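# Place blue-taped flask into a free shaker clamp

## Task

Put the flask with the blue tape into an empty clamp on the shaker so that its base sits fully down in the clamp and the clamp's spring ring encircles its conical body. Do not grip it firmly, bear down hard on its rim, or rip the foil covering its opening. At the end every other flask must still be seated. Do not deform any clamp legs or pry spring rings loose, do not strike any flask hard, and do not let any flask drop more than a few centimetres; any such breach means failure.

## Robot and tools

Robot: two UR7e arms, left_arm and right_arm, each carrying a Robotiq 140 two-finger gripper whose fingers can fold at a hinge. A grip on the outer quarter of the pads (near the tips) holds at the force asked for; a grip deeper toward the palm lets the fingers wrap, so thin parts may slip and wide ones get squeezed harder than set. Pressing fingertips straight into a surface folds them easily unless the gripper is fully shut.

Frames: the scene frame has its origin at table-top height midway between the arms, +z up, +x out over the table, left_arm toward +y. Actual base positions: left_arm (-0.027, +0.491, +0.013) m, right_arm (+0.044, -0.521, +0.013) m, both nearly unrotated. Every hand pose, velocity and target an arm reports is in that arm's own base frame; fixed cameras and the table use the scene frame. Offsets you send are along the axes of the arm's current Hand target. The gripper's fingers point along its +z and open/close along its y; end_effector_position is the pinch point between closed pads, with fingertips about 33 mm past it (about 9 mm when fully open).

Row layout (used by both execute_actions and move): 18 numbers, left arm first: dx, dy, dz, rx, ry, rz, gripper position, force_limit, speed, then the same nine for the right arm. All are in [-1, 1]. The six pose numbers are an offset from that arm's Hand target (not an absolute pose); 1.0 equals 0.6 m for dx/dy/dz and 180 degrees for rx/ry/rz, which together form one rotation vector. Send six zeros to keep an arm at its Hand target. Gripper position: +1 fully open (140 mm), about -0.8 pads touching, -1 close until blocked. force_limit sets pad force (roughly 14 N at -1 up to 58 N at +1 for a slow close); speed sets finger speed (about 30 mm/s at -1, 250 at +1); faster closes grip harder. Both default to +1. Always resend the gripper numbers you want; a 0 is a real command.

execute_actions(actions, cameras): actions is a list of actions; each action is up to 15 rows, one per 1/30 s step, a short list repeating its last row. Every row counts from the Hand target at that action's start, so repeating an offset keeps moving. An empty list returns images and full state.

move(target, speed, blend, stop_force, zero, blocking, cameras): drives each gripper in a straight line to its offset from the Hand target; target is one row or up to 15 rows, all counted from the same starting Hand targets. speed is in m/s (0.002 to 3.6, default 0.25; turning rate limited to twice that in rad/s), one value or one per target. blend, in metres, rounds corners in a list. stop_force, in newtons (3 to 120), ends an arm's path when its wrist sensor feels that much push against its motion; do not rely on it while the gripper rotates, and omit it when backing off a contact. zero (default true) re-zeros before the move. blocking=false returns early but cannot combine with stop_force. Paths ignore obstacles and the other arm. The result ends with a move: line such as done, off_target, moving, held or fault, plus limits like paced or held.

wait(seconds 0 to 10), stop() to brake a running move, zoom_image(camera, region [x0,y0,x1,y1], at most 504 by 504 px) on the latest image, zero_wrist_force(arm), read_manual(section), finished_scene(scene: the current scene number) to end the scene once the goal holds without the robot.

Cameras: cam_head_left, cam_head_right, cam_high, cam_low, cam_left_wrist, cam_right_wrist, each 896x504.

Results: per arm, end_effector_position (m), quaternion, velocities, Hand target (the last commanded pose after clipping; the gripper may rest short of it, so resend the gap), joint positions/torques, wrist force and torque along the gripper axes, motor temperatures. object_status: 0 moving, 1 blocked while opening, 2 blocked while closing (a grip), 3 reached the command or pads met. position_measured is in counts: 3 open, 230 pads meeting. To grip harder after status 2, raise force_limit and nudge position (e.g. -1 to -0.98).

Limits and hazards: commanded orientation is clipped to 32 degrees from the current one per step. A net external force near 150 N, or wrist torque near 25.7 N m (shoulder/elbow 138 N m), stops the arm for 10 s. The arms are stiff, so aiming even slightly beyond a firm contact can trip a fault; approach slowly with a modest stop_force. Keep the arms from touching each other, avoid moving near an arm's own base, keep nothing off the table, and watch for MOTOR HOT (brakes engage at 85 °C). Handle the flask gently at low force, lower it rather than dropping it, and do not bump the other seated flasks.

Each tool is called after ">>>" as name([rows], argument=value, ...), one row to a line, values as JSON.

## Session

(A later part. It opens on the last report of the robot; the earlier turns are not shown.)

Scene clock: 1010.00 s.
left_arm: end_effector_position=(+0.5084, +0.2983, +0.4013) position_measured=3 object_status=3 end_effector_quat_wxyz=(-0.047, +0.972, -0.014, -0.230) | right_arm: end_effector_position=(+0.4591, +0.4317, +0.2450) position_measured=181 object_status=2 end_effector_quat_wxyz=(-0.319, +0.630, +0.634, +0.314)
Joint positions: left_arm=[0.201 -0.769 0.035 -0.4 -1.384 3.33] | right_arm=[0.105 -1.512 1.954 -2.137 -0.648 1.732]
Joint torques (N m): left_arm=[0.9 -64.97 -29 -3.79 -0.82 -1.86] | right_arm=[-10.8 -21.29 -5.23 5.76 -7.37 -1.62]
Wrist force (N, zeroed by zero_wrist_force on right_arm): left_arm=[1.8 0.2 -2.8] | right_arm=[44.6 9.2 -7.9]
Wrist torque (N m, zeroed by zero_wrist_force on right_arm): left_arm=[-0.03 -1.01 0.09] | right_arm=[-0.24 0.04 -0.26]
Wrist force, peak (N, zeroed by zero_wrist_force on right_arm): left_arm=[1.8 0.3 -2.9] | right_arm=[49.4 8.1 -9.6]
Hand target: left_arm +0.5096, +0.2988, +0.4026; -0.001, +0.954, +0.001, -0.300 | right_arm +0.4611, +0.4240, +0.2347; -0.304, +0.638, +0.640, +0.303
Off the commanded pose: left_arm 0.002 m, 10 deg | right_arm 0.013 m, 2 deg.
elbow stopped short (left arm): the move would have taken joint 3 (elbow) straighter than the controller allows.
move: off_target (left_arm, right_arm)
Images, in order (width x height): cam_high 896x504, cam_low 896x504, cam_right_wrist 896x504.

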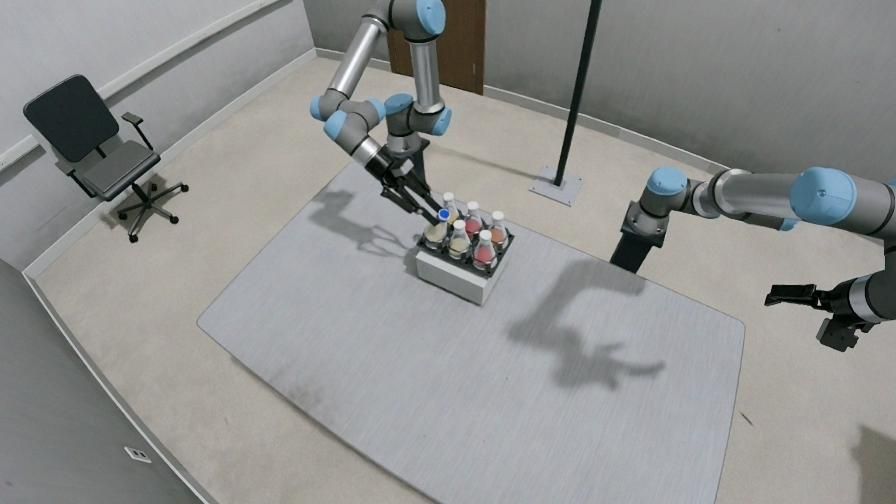

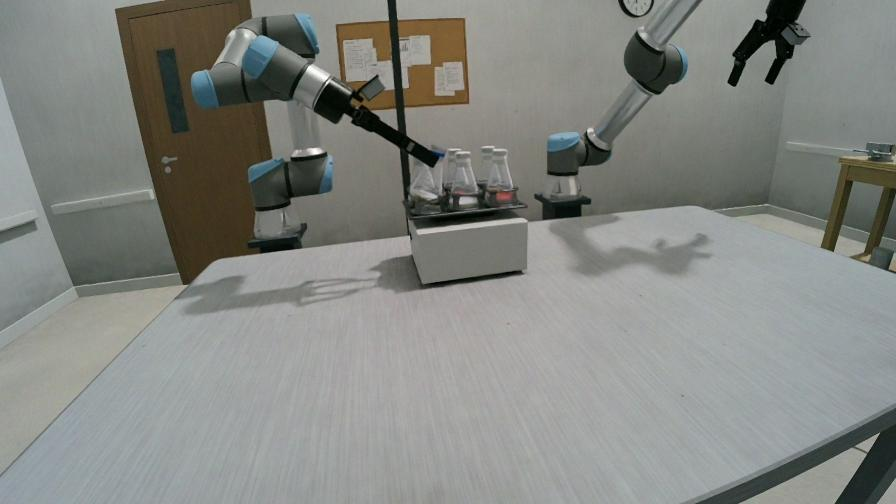

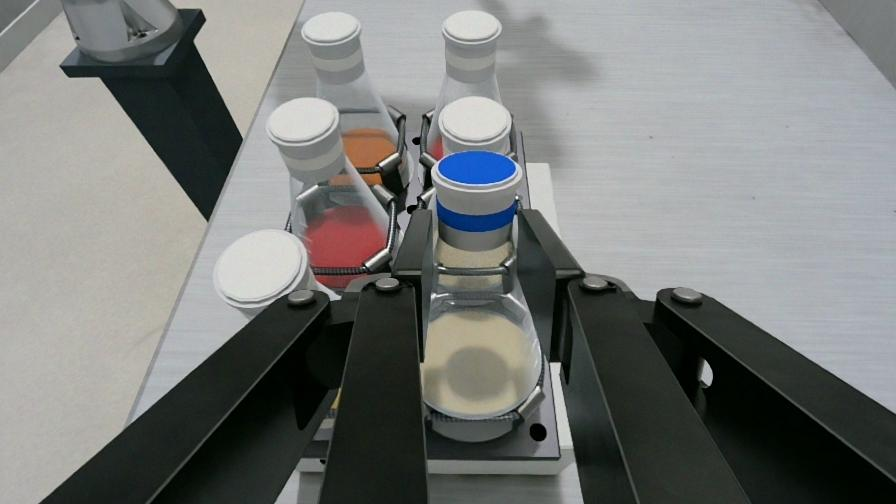

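>>> move(target=[0,0,0,0,0,0,1,-1,-1,-0.0209,0,-0.0045,0,0.0278,0,-1,-0.7,-1], speed=0.02, stop_force=35, cameras=["cam_low","cam_high","cam_right_wrist"])

>>> zoom_image(camera="cam_low", region=[400, 135, 480, 220])

>>> zoom_image(camera="cam_right_wrist", region=[380, 110, 600, 440])

Scene clock: 1023.83 s.
left_arm: end_effector_position=(+0.5084, +0.2983, +0.4013) position_measured=3 object_status=3 end_effector_quat_wxyz=(-0.047, +0.972, -0.014, -0.230) | right_arm: end_effector_position=(+0.4595, +0.4250, +0.2452) position_measured=181 object_status=2 end_effector_quat_wxyz=(-0.355, +0.611, +0.615, +0.350)
Joint positions: left_arm=[0.201 -0.769 0.035 -0.4 -1.384 3.33] | right_arm=[0.049 -1.506 2.017 -2.149 -0.528 1.653]
Joint torques (N m): left_arm=[-0.32 -64.17 -27.94 -3.89 -0.91 -2] | right_arm=[2.34 -22.4 -22.07 3.1 -7.04 2.26]
Wrist force (N, zeroed by zero_wrist_force on right_arm): left_arm=[1.8 0.4 -2.6] | right_arm=[34.3 3.5 -3.5]
Wrist torque (N m, zeroed by zero_wrist_force on right_arm): left_arm=[0.00 -1.01 0.09] | right_arm=[-0.29 -0.17 -0.04]
Wrist force, peak (N, zeroed by zero_wrist_force on right_arm): left_arm=[1.7 -0.1 -2.9] | right_arm=[44.5 9.3 -8.0]
Hand target: left_arm +0.5096, +0.2988, +0.4026; -0.001, +0.954, +0.001, -0.300 | right_arm +0.4612, +0.4139, +0.2267; -0.331, +0.624, +0.626, +0.330
Off the commanded pose: left_arm 0.002 m, 10 deg | right_arm 0.022 m, 4 deg.
elbow stopped short (left arm): the move would have taken joint 3 (elbow) straighter than the controller allows.
move: off_target (left_arm, right_arm)
Images, in order (width x height): cam_high 896x504, cam_low 896x504, cam_right_wrist 896x504.

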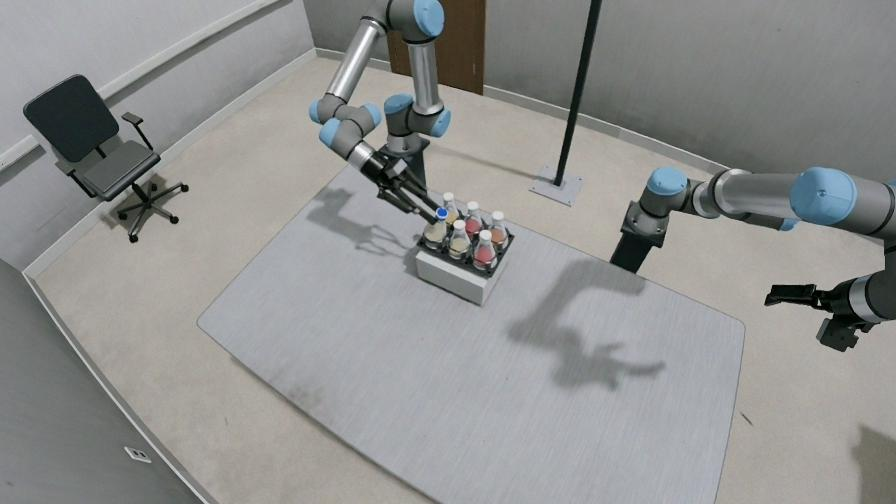

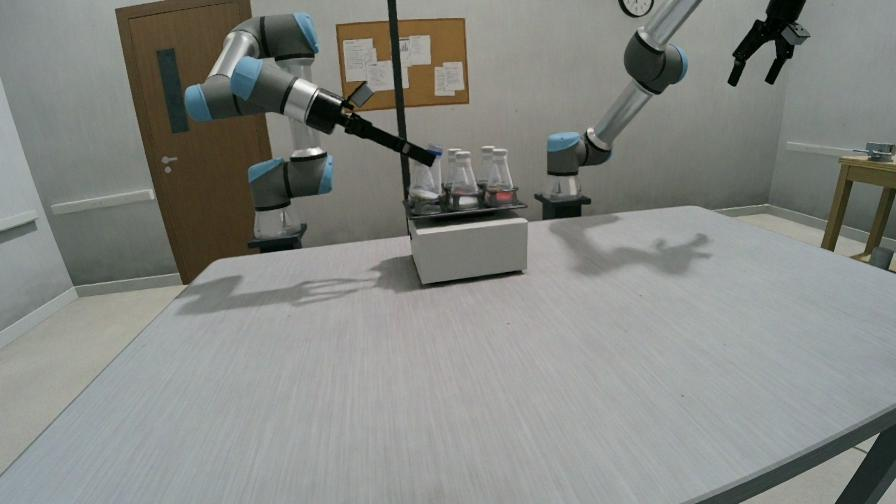

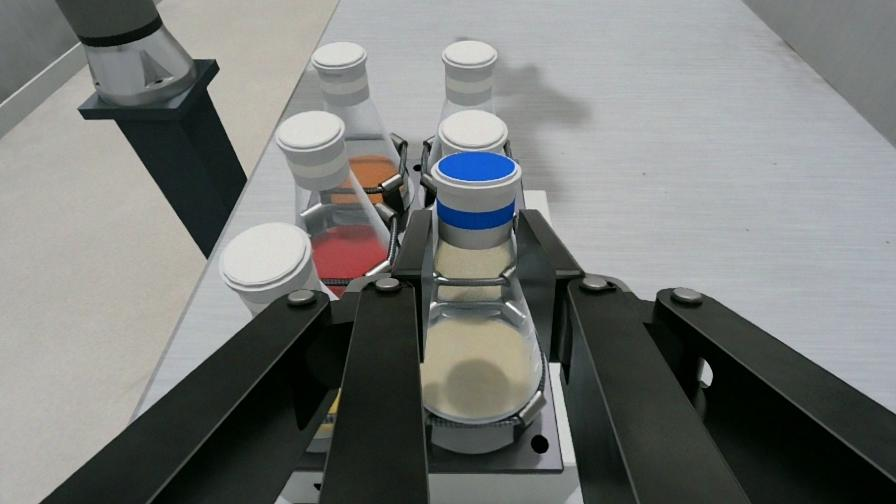

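Scaled by 5.929 from the camera's 896x504 image, which has a finer 1280x720 frame.

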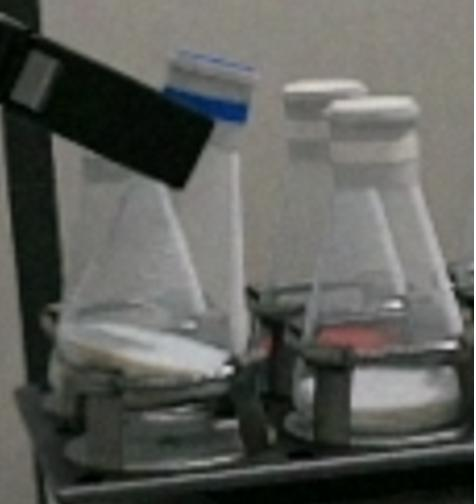

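Scaled by 1.527 from the camera's 896x504 image, which has a finer 1280x720 frame.

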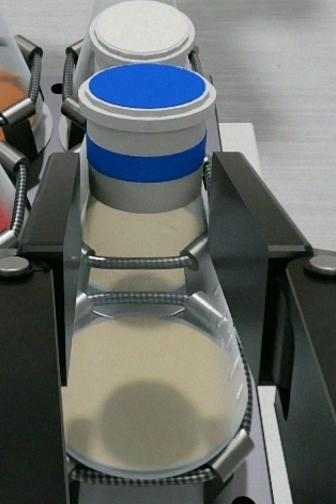

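>>> move([
  [0,0,0,0,0,0,1,-1,-1,0.036,0,-0.0019,0,-0.022,0,-1,-0.7,-1],
  [0,0,0,0,0,0,1,-1,-1,0.036,0,-0.0019,0,-0.022,0,-0.22,-1,-1],
], speed=0.03, cameras=["cam_low","cam_right_wrist"])

>>> zoom_image(camera="cam_low", region=[400, 135, 480, 220])

Scene clock: 1054.50 s.
left_arm: end_effector_position=(+0.5084, +0.2983, +0.4013) position_measured=3 object_status=3 end_effector_quat_wxyz=(-0.047, +0.972, -0.014, -0.230) | right_arm: end_effector_position=(+0.4611, +0.4251, +0.2451) position_measured=157 object_status=0 end_effector_quat_wxyz=(-0.310, +0.635, +0.637, +0.309)
Joint positions: left_arm=[0.201 -0.769 0.035 -0.4 -1.384 3.33] | right_arm=[0.1 -1.52 1.946 -2.119 -0.672 1.728]
Joint torques (N m): left_arm=[0.1 -65.56 -28.05 -3.76 -0.81 -2] | right_arm=[6.2 -14.3 -35.51 -4.94 1.18 0.3]
Wrist force (N, zeroed by zero_wrist_force on right_arm): left_arm=[1.6 0.2 -2.7] | right_arm=[0.9 0.0 -0.1]
Wrist torque (N m, zeroed by zero_wrist_force on right_arm): left_arm=[-0.03 -0.98 0.09] | right_arm=[0.01 -0.05 0.04]
Wrist force, peak (N, zeroed by zero_wrist_force on right_arm): left_arm=[1.7 0.1 -2.9] | right_arm=[37.1 -5.8 -7.4]
Hand target: left_arm +0.5096, +0.2988, +0.4026; -0.001, +0.954, +0.001, -0.300 | right_arm +0.4611, +0.4251, +0.2452; -0.309, +0.635, +0.637, +0.309
Off the commanded pose: left_arm 0.002 m, 10 deg | right_arm 0.000 m, 0 deg.
elbow stopped short (left arm): the move would have taken joint 3 (elbow) straighter than the controller allows.
move: off_target (left_arm); target 2's new numbers were sent with right_arm's hand 0.004 m and 1 deg from that target
Images, in order (width x height): cam_low 896x504, cam_right_wrist 896x504.

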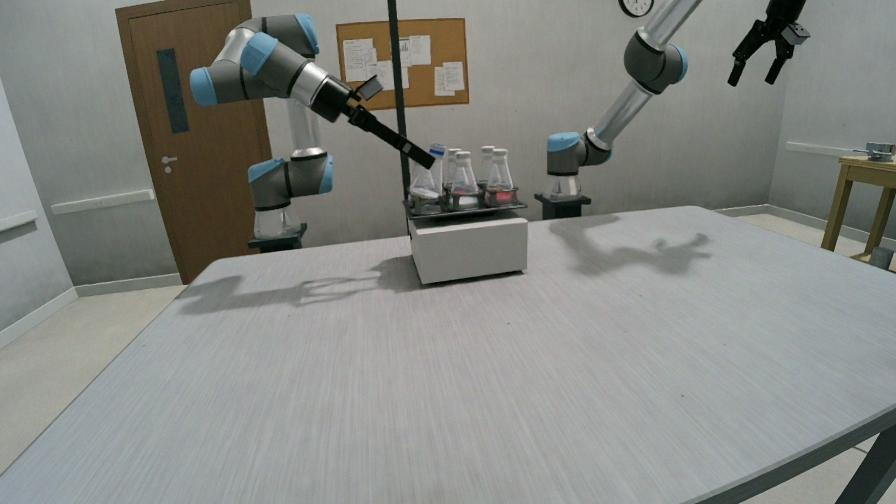

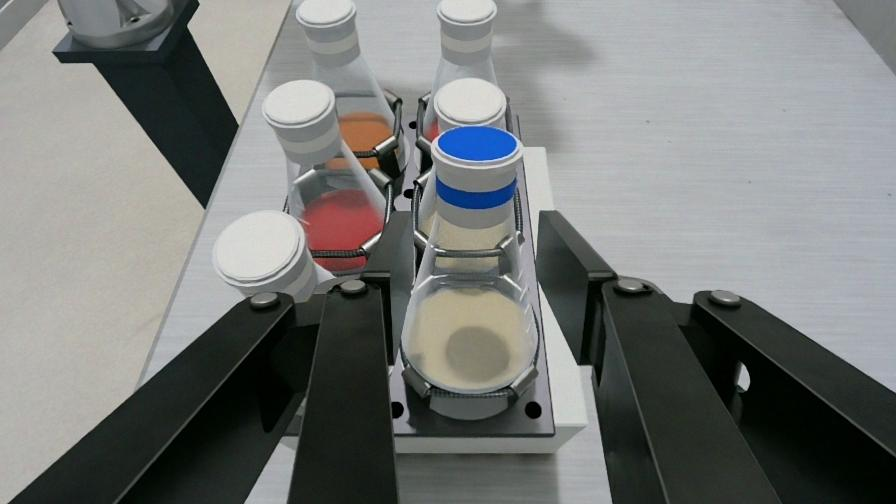

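Scaled by 5.929 from the camera's 896x504 image, which has a finer 1280x720 frame.

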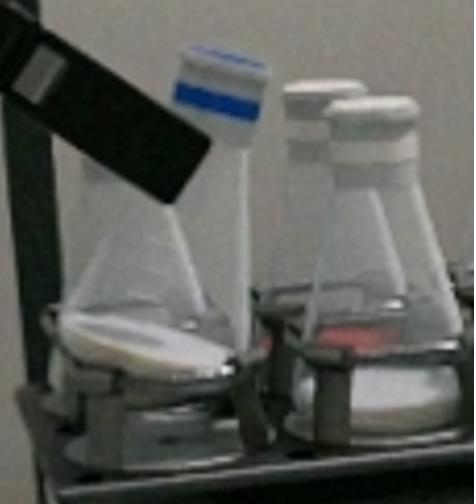

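>>> move(target=[0,0,0,0,0,0,1,-1,-1,0.0541,0,0.012,0,-0.2328,0,-0.22,-1,-1], speed=0.1, stop_force=10, cameras=["cam_low","cam_high","cam_right_wrist"])

>>> zoom_image(camera="cam_low", region=[400, 125, 490, 220])

>>> zoom_image(camera="cam_high", region=[410, 180, 500, 270])

Scene clock: 1073.80 s.
left_arm: end_effector_position=(+0.5084, +0.2983, +0.4013) position_measured=3 object_status=3 end_effector_quat_wxyz=(-0.047, +0.972, -0.014, -0.230) | right_arm: end_effector_position=(+0.4611, +0.4509, +0.2663) position_measured=157 object_status=3 end_effector_quat_wxyz=(-0.061, +0.703, +0.705, +0.061)
Joint positions: left_arm=[0.201 -0.769 0.035 -0.4 -1.384 3.33] | right_arm=[0.49 -1.327 1.354 -1.679 -1.418 2.065]
Joint torques (N m): left_arm=[-0.89 -64.59 -29.1 -3.85 -0.78 -1.77] | right_arm=[-7.7 -46.32 -14.52 -2.62 0.45 -1.92]
Wrist force (N, zeroed by zero_wrist_force on right_arm): left_arm=[1.6 0.1 -2.9] | right_arm=[-0.2 1.0 0.2]
Wrist torque (N m, zeroed by zero_wrist_force on right_arm): left_arm=[-0.05 -0.96 0.09] | right_arm=[0.35 0.29 -0.09]
Wrist force, peak (N, zeroed by zero_wrist_force on right_arm): left_arm=[1.8 0.2 -2.8] | right_arm=[-0.5 1.0 0.8]
Hand target: left_arm +0.5096, +0.2988, +0.4026; -0.001, +0.954, +0.001, -0.300 | right_arm +0.4611, +0.4509, +0.2662; -0.061, +0.703, +0.705, +0.061
Off the commanded pose: left_arm 0.002 m, 10 deg | right_arm 0.000 m, 0 deg.
elbow stopped short (left arm): the move would have taken joint 3 (elbow) straighter than the controller allows.
move: off_target (left_arm)
Images, in order (width x height): cam_high 896x504, cam_low 896x504, cam_right_wrist 896x504.

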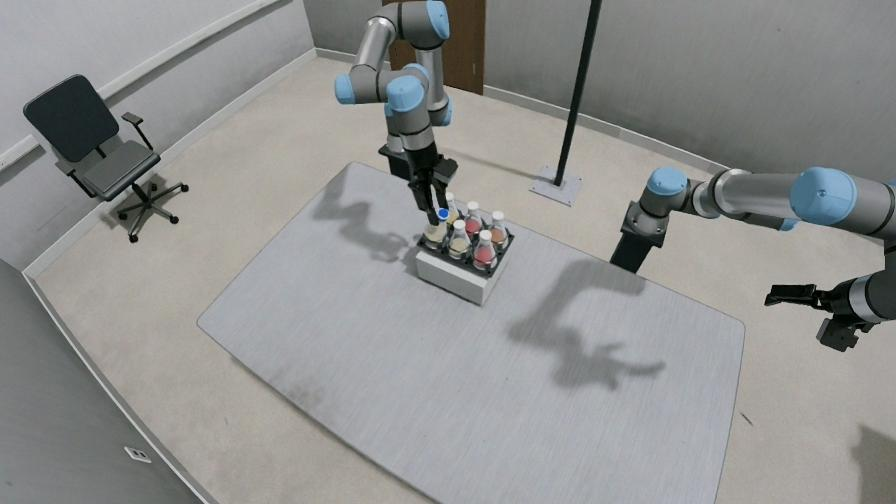

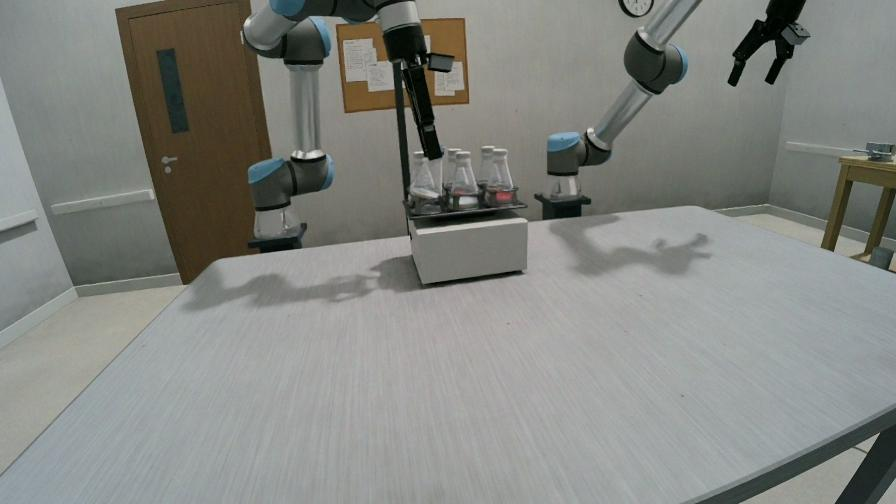

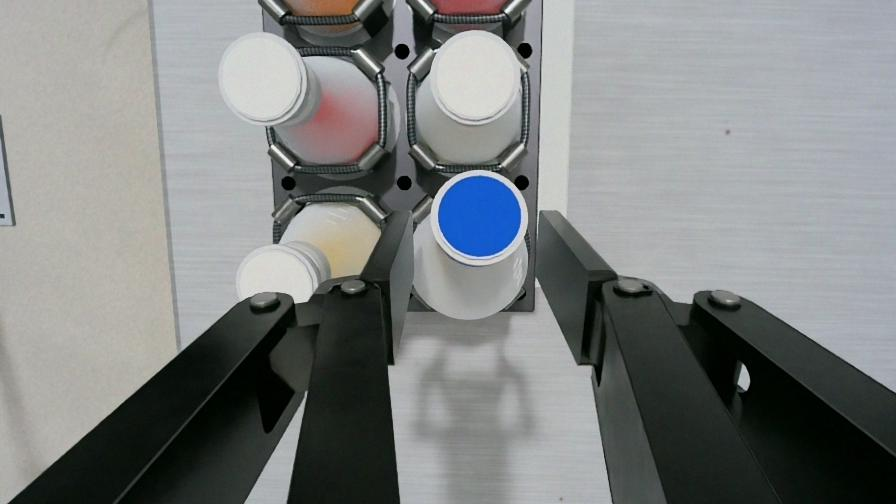

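Scaled by 5.305 from the camera's 896x504 image, which has a finer 1280x720 frame.

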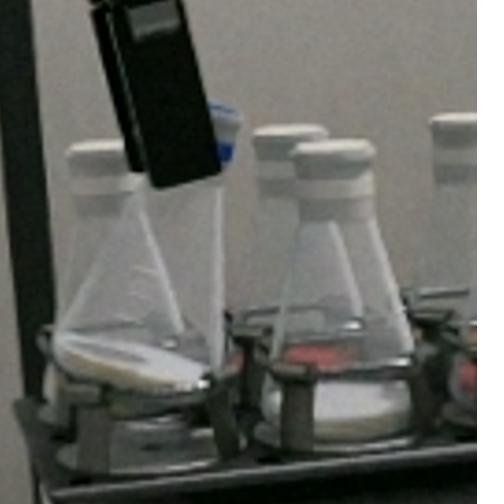

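Scaled by 5.600 from the camera's 896x504 image, which has a finer 1280x720 frame.

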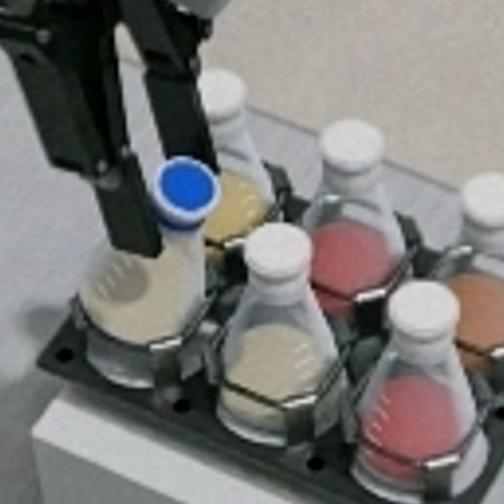

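>>> move([
  [0,0,0,0,0,0,1,-1,-1,0.0062,0.0018,0,0,0,0,-0.22,-1,-1],
  [0,0,0,0,0,0,1,-1,-1,0.0062,0.0018,0,0,0,0,-1,-0.1,-1],
], speed=0.06)

>>> wait(seconds=1, cameras=["cam_low","cam_high","cam_right_wrist"])

>>> zoom_image(camera="cam_low", region=[400, 125, 490, 220])

Scene clock: 1085.53 s.
left_arm: end_effector_position=(+0.5084, +0.2983, +0.4013) position_measured=3 object_status=3 end_effector_quat_wxyz=(-0.047, +0.972, -0.014, -0.230) | right_arm: end_effector_position=(+0.4621, +0.4545, +0.2669) position_measured=183 object_status=0 end_effector_quat_wxyz=(-0.061, +0.703, +0.705, +0.061)
Joint positions: left_arm=[0.201 -0.769 0.035 -0.4 -1.384 3.33] | right_arm=[0.495 -1.319 1.342 -1.676 -1.418 2.069]
Joint torques (N m): left_arm=[-0.45 -64.26 -28.42 -3.76 -0.56 -1.88] | right_arm=[-6.07 -45.56 -15.2 -4.46 -1.55 -1.9]
Wrist force (N, zeroed by zero_wrist_force on right_arm): left_arm=[1.5 0.2 -2.7] | right_arm=[-0.1 0.8 -0.1]
Wrist torque (N m, zeroed by zero_wrist_force on right_arm): left_arm=[-0.02 -0.96 0.09] | right_arm=[0.32 0.29 -0.21]
Wrist force, peak (N, zeroed by zero_wrist_force on right_arm): left_arm=[1.7 0.1 -2.8] | right_arm=[-0.6 1.1 0.1]
Hand target: left_arm +0.5096, +0.2988, +0.4026; -0.001, +0.954, +0.001, -0.300 | right_arm +0.4621, +0.4545, +0.2669; -0.061, +0.703, +0.705, +0.061
Off the commanded pose: left_arm 0.002 m, 10 deg | right_arm 0.000 m, 0 deg.
elbow stopped short (left arm): the move would have taken joint 3 (elbow) straighter than the controller allows.
move: off_target (left_arm)

Scene clock: 1086.53 s.
left_arm: end_effector_position=(+0.5084, +0.2983, +0.4013) position_measured=3 object_status=3 end_effector_quat_wxyz=(-0.047, +0.972, -0.014, -0.230) | right_arm: end_effector_position=(+0.4621, +0.4545, +0.2669) position_measured=183 object_status=2 end_effector_quat_wxyz=(-0.061, +0.703, +0.705, +0.061)
Joint positions: left_arm=[0.201 -0.769 0.035 -0.4 -1.384 3.33] | right_arm=[0.495 -1.319 1.342 -1.676 -1.418 2.069]
Joint torques (N m): left_arm=[-1.29 -64.2 -27.99 -3.72 -0.56 -1.83] | right_arm=[-6.18 -46.61 -14.77 -4.77 -1.17 -1.79]
Wrist force (N, zeroed by zero_wrist_force on right_arm): left_arm=[1.7 0.2 -2.6] | right_arm=[0.0 0.8 0.0]
Wrist torque (N m, zeroed by zero_wrist_force on right_arm): left_arm=[-0.04 -0.98 0.09] | right_arm=[0.33 0.27 -0.21]
Wrist force, peak (N, zeroed by zero_wrist_force on right_arm): left_arm=[1.8 0.0 -2.7] | right_arm=[-0.3 0.9 0.4]
Hand target: left_arm +0.5096, +0.2988, +0.4026; -0.001, +0.954, +0.001, -0.300 | right_arm +0.4621, +0.4545, +0.2669; -0.061, +0.703, +0.705, +0.061
Tool commands: left_gripper/position=+1.0 left_gripper/force_limit=-1.0 left_gripper/speed=-1.0 right_gripper/position=-1.0 right_gripper/force_limit=-0.1 right_gripper/speed=-1.0
Off the commanded pose: left_arm 0.002 m, 10 deg | right_arm 0.000 m, 0 deg.
wait: 1.00 s; at rest by 0.17 s
Images, in order (width x height): cam_high 896x504, cam_low 896x504, cam_right_wrist 896x504.

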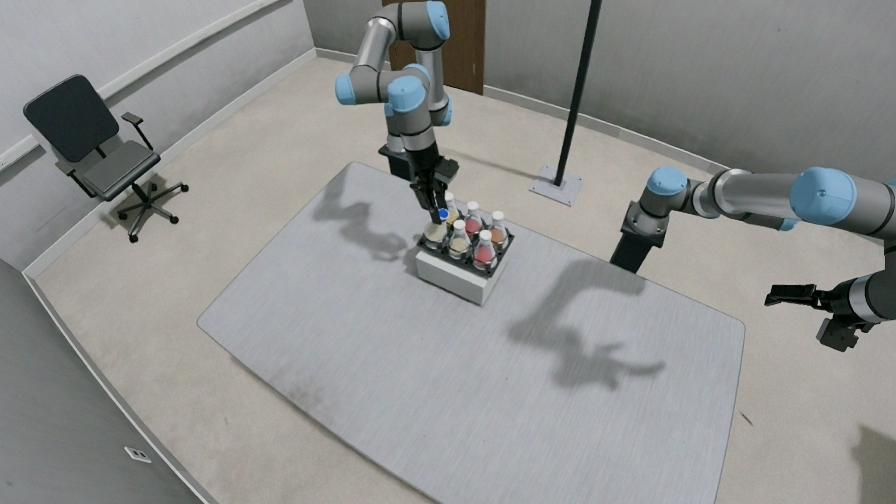

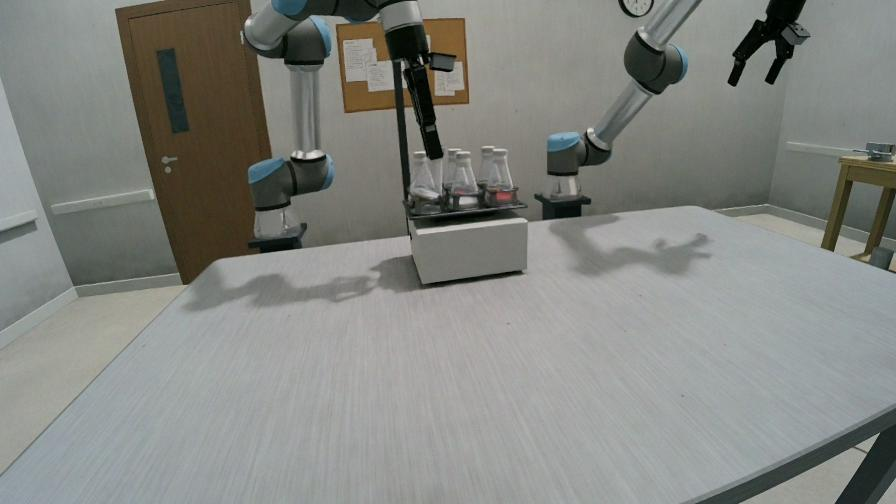

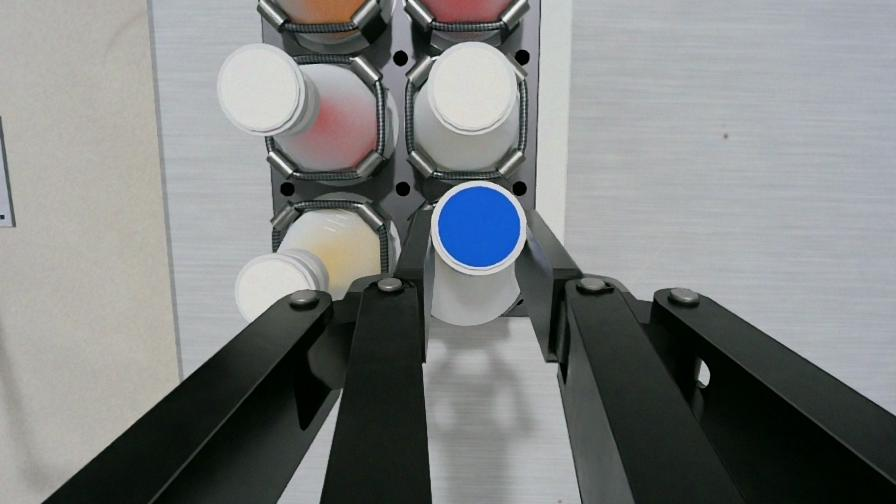

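Scaled by 5.305 from the camera's 896x504 image, which has a finer 1280x720 frame.

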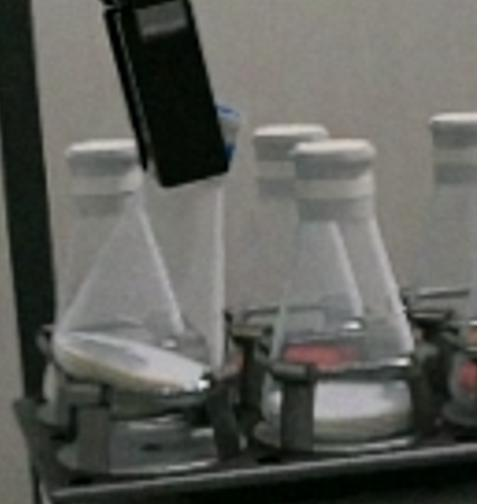

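>>> move(target=[0,0,0,0,0,0,1,-1,-1,-0.0489,0,0.0105,0,0.0722,0,-1,-0.1,-1], speed=0.03, stop_force=50, cameras=["cam_low","cam_right_wrist"])

>>> zoom_image(camera="cam_low", region=[400, 125, 490, 220])

Scene clock: 1105.37 s.
left_arm: end_effector_position=(+0.5084, +0.2983, +0.4013) position_measured=3 object_status=3 end_effector_quat_wxyz=(-0.047, +0.972, -0.014, -0.230) | right_arm: end_effector_position=(+0.4622, +0.4267, +0.2556) position_measured=184 object_status=2 end_effector_quat_wxyz=(-0.141, +0.692, +0.694, +0.140)
Joint positions: left_arm=[0.201 -0.769 0.035 -0.4 -1.384 3.33] | right_arm=[0.341 -1.45 1.594 -1.854 -1.194 1.936]
Joint torques (N m): left_arm=[-0.54 -65.98 -28.52 -4 -0.75 -2.12] | right_arm=[4.54 -15.01 -33.18 -0.17 -2.74 1.93]
Wrist force (N, zeroed by zero_wrist_force on right_arm): left_arm=[1.6 0.2 -2.7] | right_arm=[5.6 0.7 -5.1]
Wrist torque (N m, zeroed by zero_wrist_force on right_arm): left_arm=[-0.04 -0.97 0.09] | right_arm=[0.23 0.05 0.01]
Wrist force, peak (N, zeroed by zero_wrist_force on right_arm): left_arm=[1.8 0.2 -2.8] | right_arm=[35.4 -4.8 -34.6]
Hand target: left_arm +0.5096, +0.2988, +0.4026; -0.001, +0.954, +0.001, -0.300 | right_arm +0.4622, +0.4267, +0.2556; -0.141, +0.692, +0.694, +0.140
Off the commanded pose: left_arm 0.002 m, 10 deg | right_arm 0.000 m, 0 deg.
elbow stopped short (left arm): the move would have taken joint 3 (elbow) straighter than the controller allows.
move: off_target (left_arm)
Images, in order (width x height): cam_low 896x504, cam_right_wrist 896x504.

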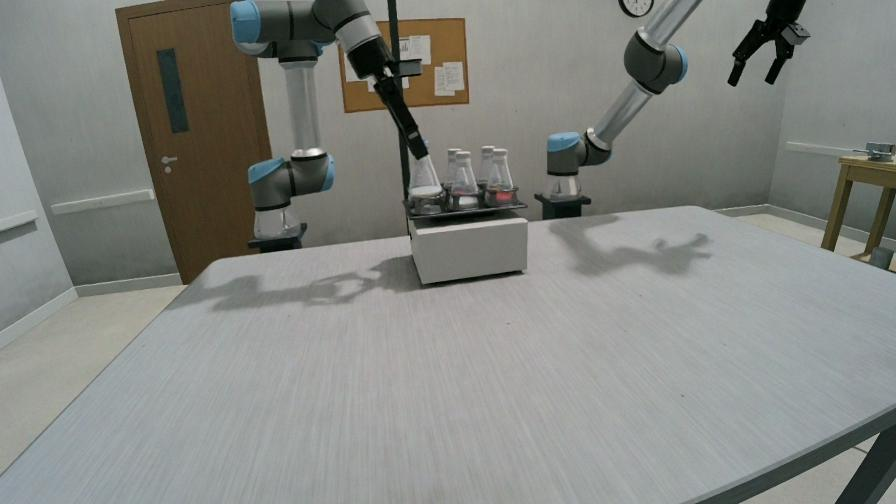

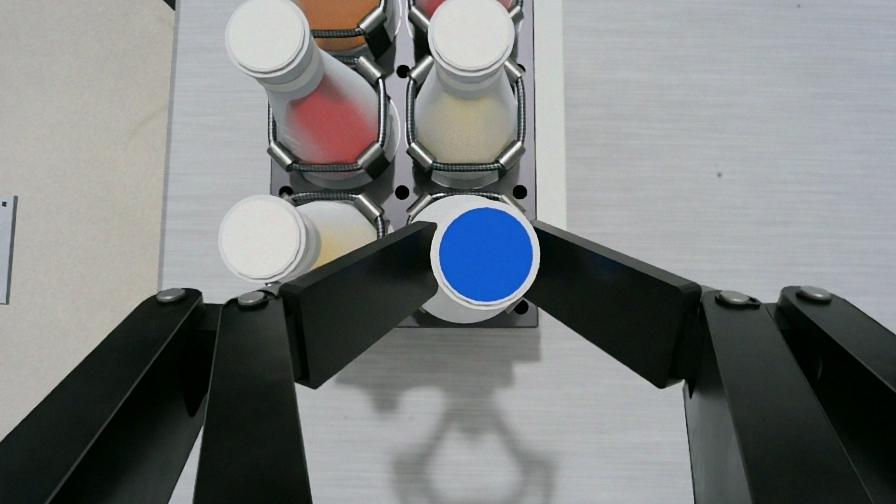

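Scaled by 5.305 from the camera's 896x504 image, which has a finer 1280x720 frame.

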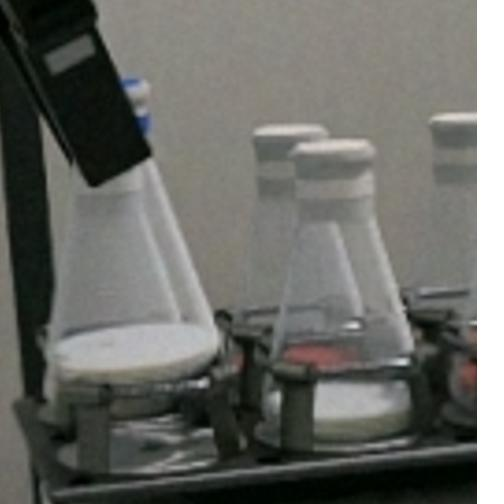

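>>> move(target=[0,0,0,0,0,0,1,-1,-1,0,0,0,0,0,0,-0.22,-1,-1], cameras=["cam_low","cam_high","cam_right_wrist"])

>>> zoom_image(camera="cam_low", region=[400, 125, 490, 220])

>>> zoom_image(camera="cam_high", region=[410, 180, 500, 270])

Scene clock: 1180.20 s.
left_arm: end_effector_position=(+0.5084, +0.2983, +0.4013) position_measured=3 object_status=3 end_effector_quat_wxyz=(-0.047, +0.972, -0.014, -0.230) | right_arm: end_effector_position=(+0.4622, +0.4267, +0.2556) position_measured=157 object_status=0 end_effector_quat_wxyz=(-0.141, +0.692, +0.694, +0.140)
Joint positions: left_arm=[0.201 -0.769 0.035 -0.4 -1.384 3.33] | right_arm=[0.341 -1.45 1.594 -1.854 -1.195 1.936]
Joint torques (N m): left_arm=[-1.4 -65.24 -28.32 -3.77 -0.5 -1.95] | right_arm=[2.02 -28.72 -33.5 -5.12 3.23 1.04]
Motor temperatures (°C): left_arm=[30 34 29 36 40 39] | right_arm=[31 26 29 35 34 40]
Wrist force (N, zeroed by zero_wrist_force on right_arm): left_arm=[1.6 0.2 -2.7] | right_arm=[0.4 0.5 0.1]
Wrist torque (N m, zeroed by zero_wrist_force on right_arm): left_arm=[-0.04 -0.98 0.09] | right_arm=[0.23 0.12 -0.02]
Wrist force, peak (N, zeroed by zero_wrist_force on right_arm): left_arm=[1.8 0.1 -2.8] | right_arm=[6.0 0.5 -5.2]
Hand target: left_arm +0.5096, +0.2988, +0.4026; -0.001, +0.954, +0.001, -0.300 | right_arm +0.4622, +0.4267, +0.2556; -0.141, +0.692, +0.694, +0.140
Off the commanded pose: left_arm 0.002 m, 10 deg | right_arm 0.000 m, 0 deg.
elbow stopped short (left arm): the move would have taken joint 3 (elbow) straighter than the controller allows.
move: off_target (left_arm)
Images, in order (width x height): cam_high 896x504, cam_low 896x504, cam_right_wrist 896x504.

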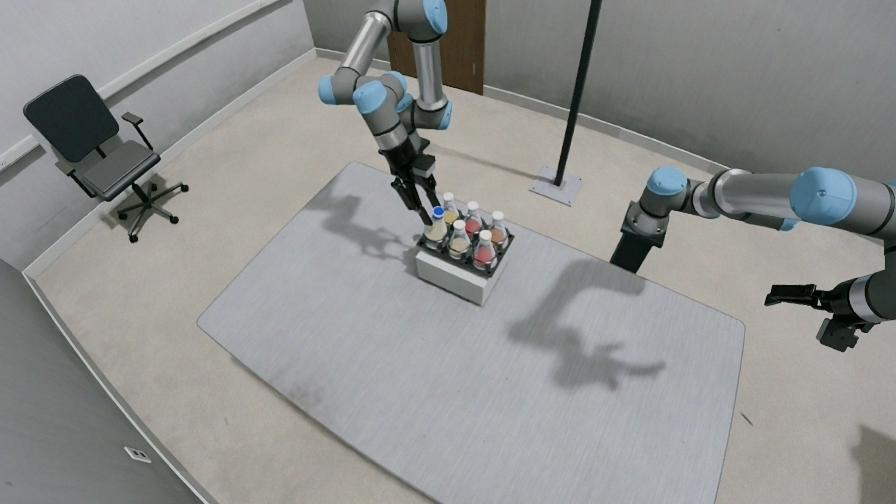

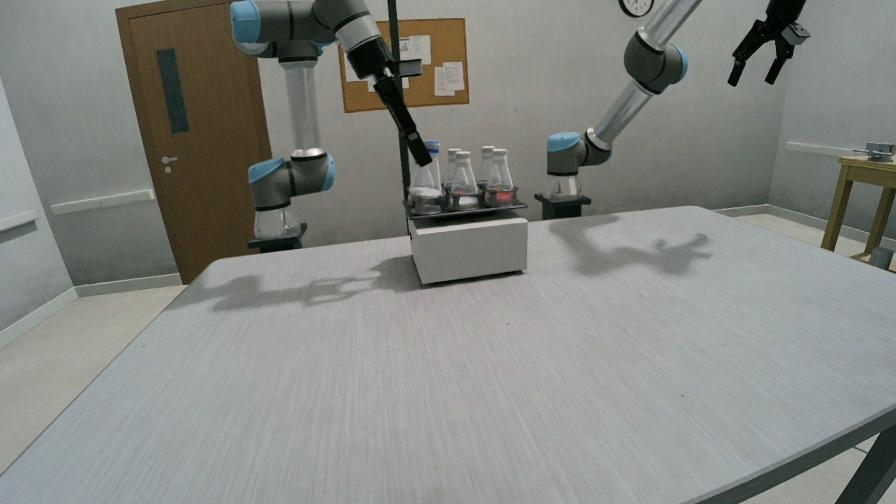

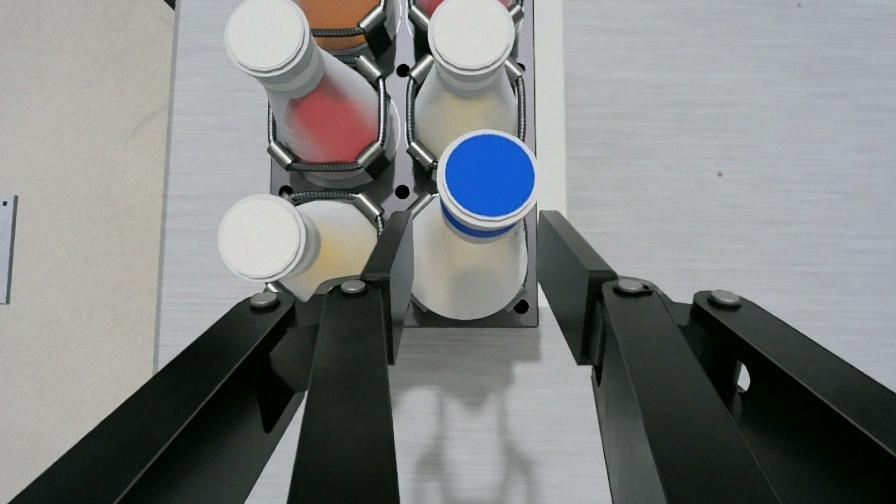

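Scaled by 5.305 from the camera's 896x504 image, which has a finer 1280x720 frame.

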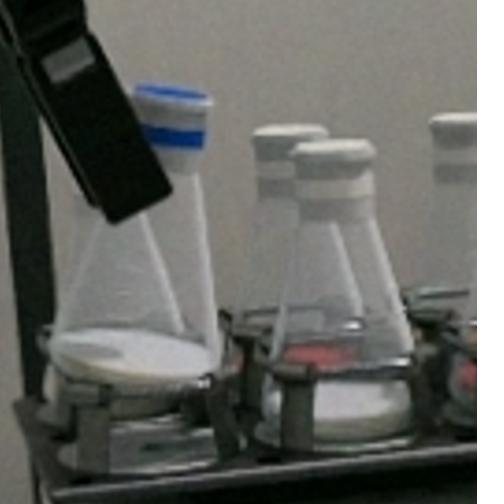

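Scaled by 5.600 from the camera's 896x504 image, which has a finer 1280x720 frame.

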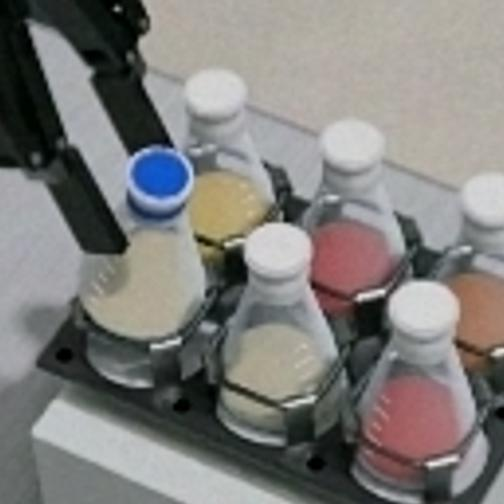

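>>> move([
  [0,0,0,0,0,0,1,-1,-1,0,0,-0.1167,0,0,0,-0.22,-1,-1],
  [0,0,0,0,0,0,1,-1,-1,-0.0887,-0.0645,-0.0527,-0.1195,0.3028,0.0974,-0.22,-1,-1],
], speed=0.15, cameras=["cam_low","cam_high","cam_right_wrist","cam_head_right"])

>>> zoom_image(camera="cam_low", region=[400, 125, 490, 220])

>>> zoom_image(camera="cam_high", region=[400, 180, 500, 270])

Scene clock: 1226.87 s.
left_arm: end_effector_position=(+0.5084, +0.2983, +0.4013) position_measured=3 object_status=3 end_effector_quat_wxyz=(-0.047, +0.972, -0.014, -0.230) | right_arm: end_effector_position=(+0.4237, +0.3653, +0.2639) position_measured=157 object_status=3 end_effector_quat_wxyz=(-0.332, +0.659, +0.408, +0.538)
Joint positions: left_arm=[0.201 -0.769 0.035 -0.4 -1.384 3.33] | right_arm=[-0.146 -1.505 2.574 -3.633 -0.374 2.595]
Joint torques (N m): left_arm=[-2.51 -64.86 -28.16 -3.73 -0.55 -1.99] | right_arm=[4.24 -24.83 -25.16 -3.67 0.57 -0.85]
Wrist force (N, zeroed by zero_wrist_force on right_arm): left_arm=[1.4 0.2 -2.6] | right_arm=[1.2 -0.6 -0.6]
Wrist torque (N m, zeroed by zero_wrist_force on right_arm): left_arm=[-0.05 -0.93 0.08] | right_arm=[-0.28 -0.18 0.20]
Wrist force, peak (N, zeroed by zero_wrist_force on right_arm): left_arm=[1.7 0.0 -2.9] | right_arm=[0.0 0.3 2.2]
Hand target: left_arm +0.5096, +0.2988, +0.4026; -0.001, +0.954, +0.001, -0.300 | right_arm +0.4237, +0.3653, +0.2640; -0.332, +0.659, +0.408, +0.538
Off the commanded pose: left_arm 0.002 m, 10 deg | right_arm 0.000 m, 0 deg.
elbow stopped short (left arm): the move would have taken joint 3 (elbow) straighter than the controller allows.
move: off_target (left_arm)
Images, in order (width x height): cam_head_right 896x504, cam_high 896x504, cam_low 896x504, cam_right_wrist 896x504.

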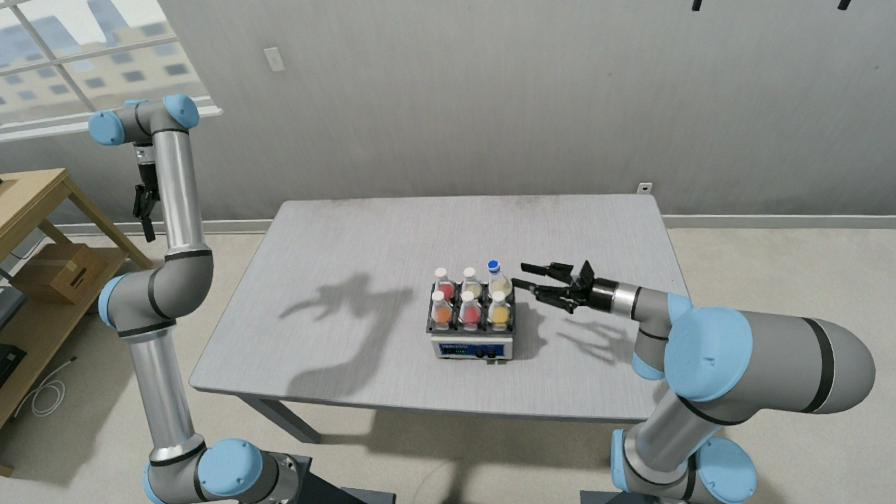

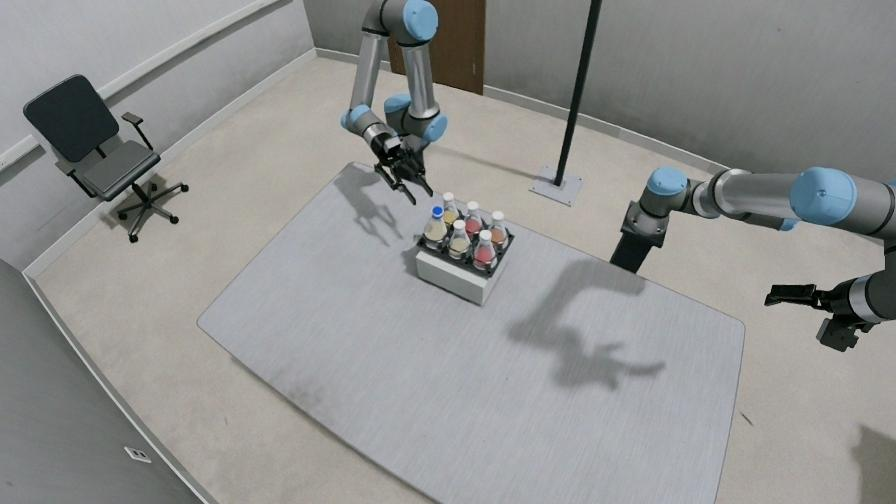

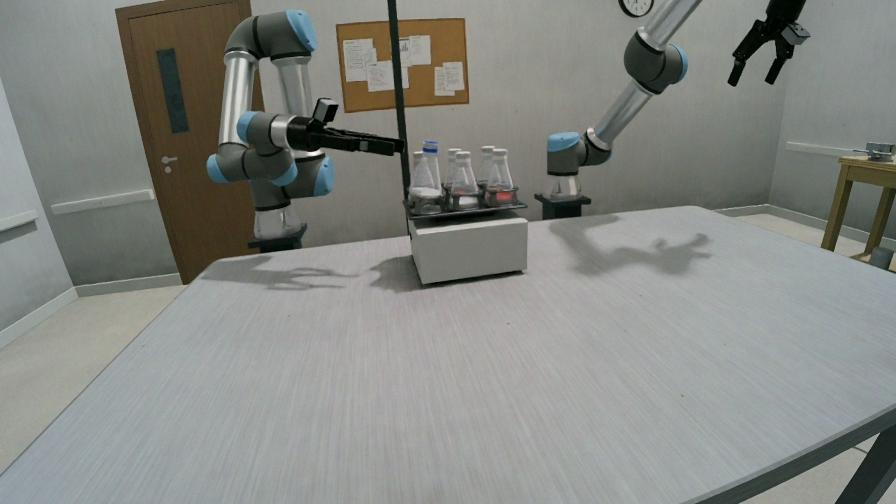

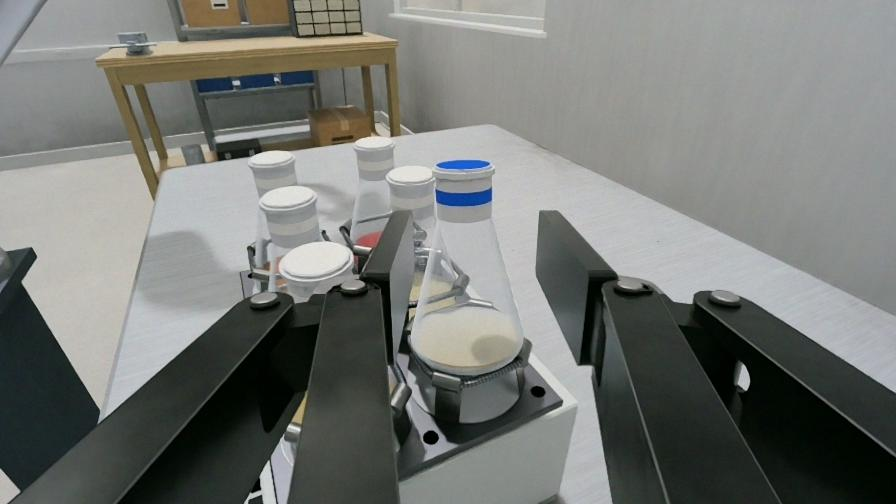

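Scaled by 5.305 from the camera's 896x504 image, which has a finer 1280x720 frame.

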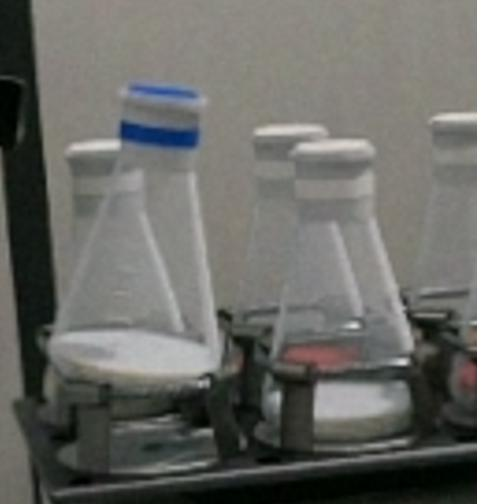

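Scaled by 5.040 from the camera's 896x504 image, which has a finer 1280x720 frame.

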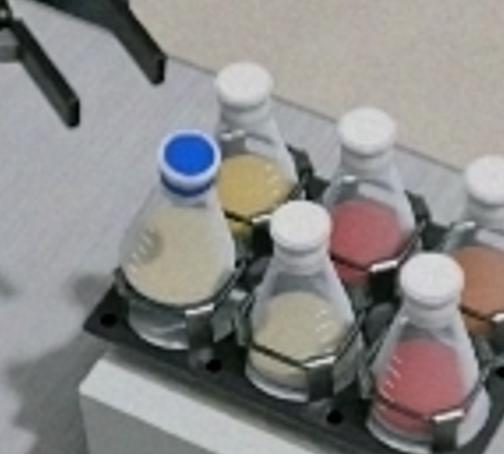

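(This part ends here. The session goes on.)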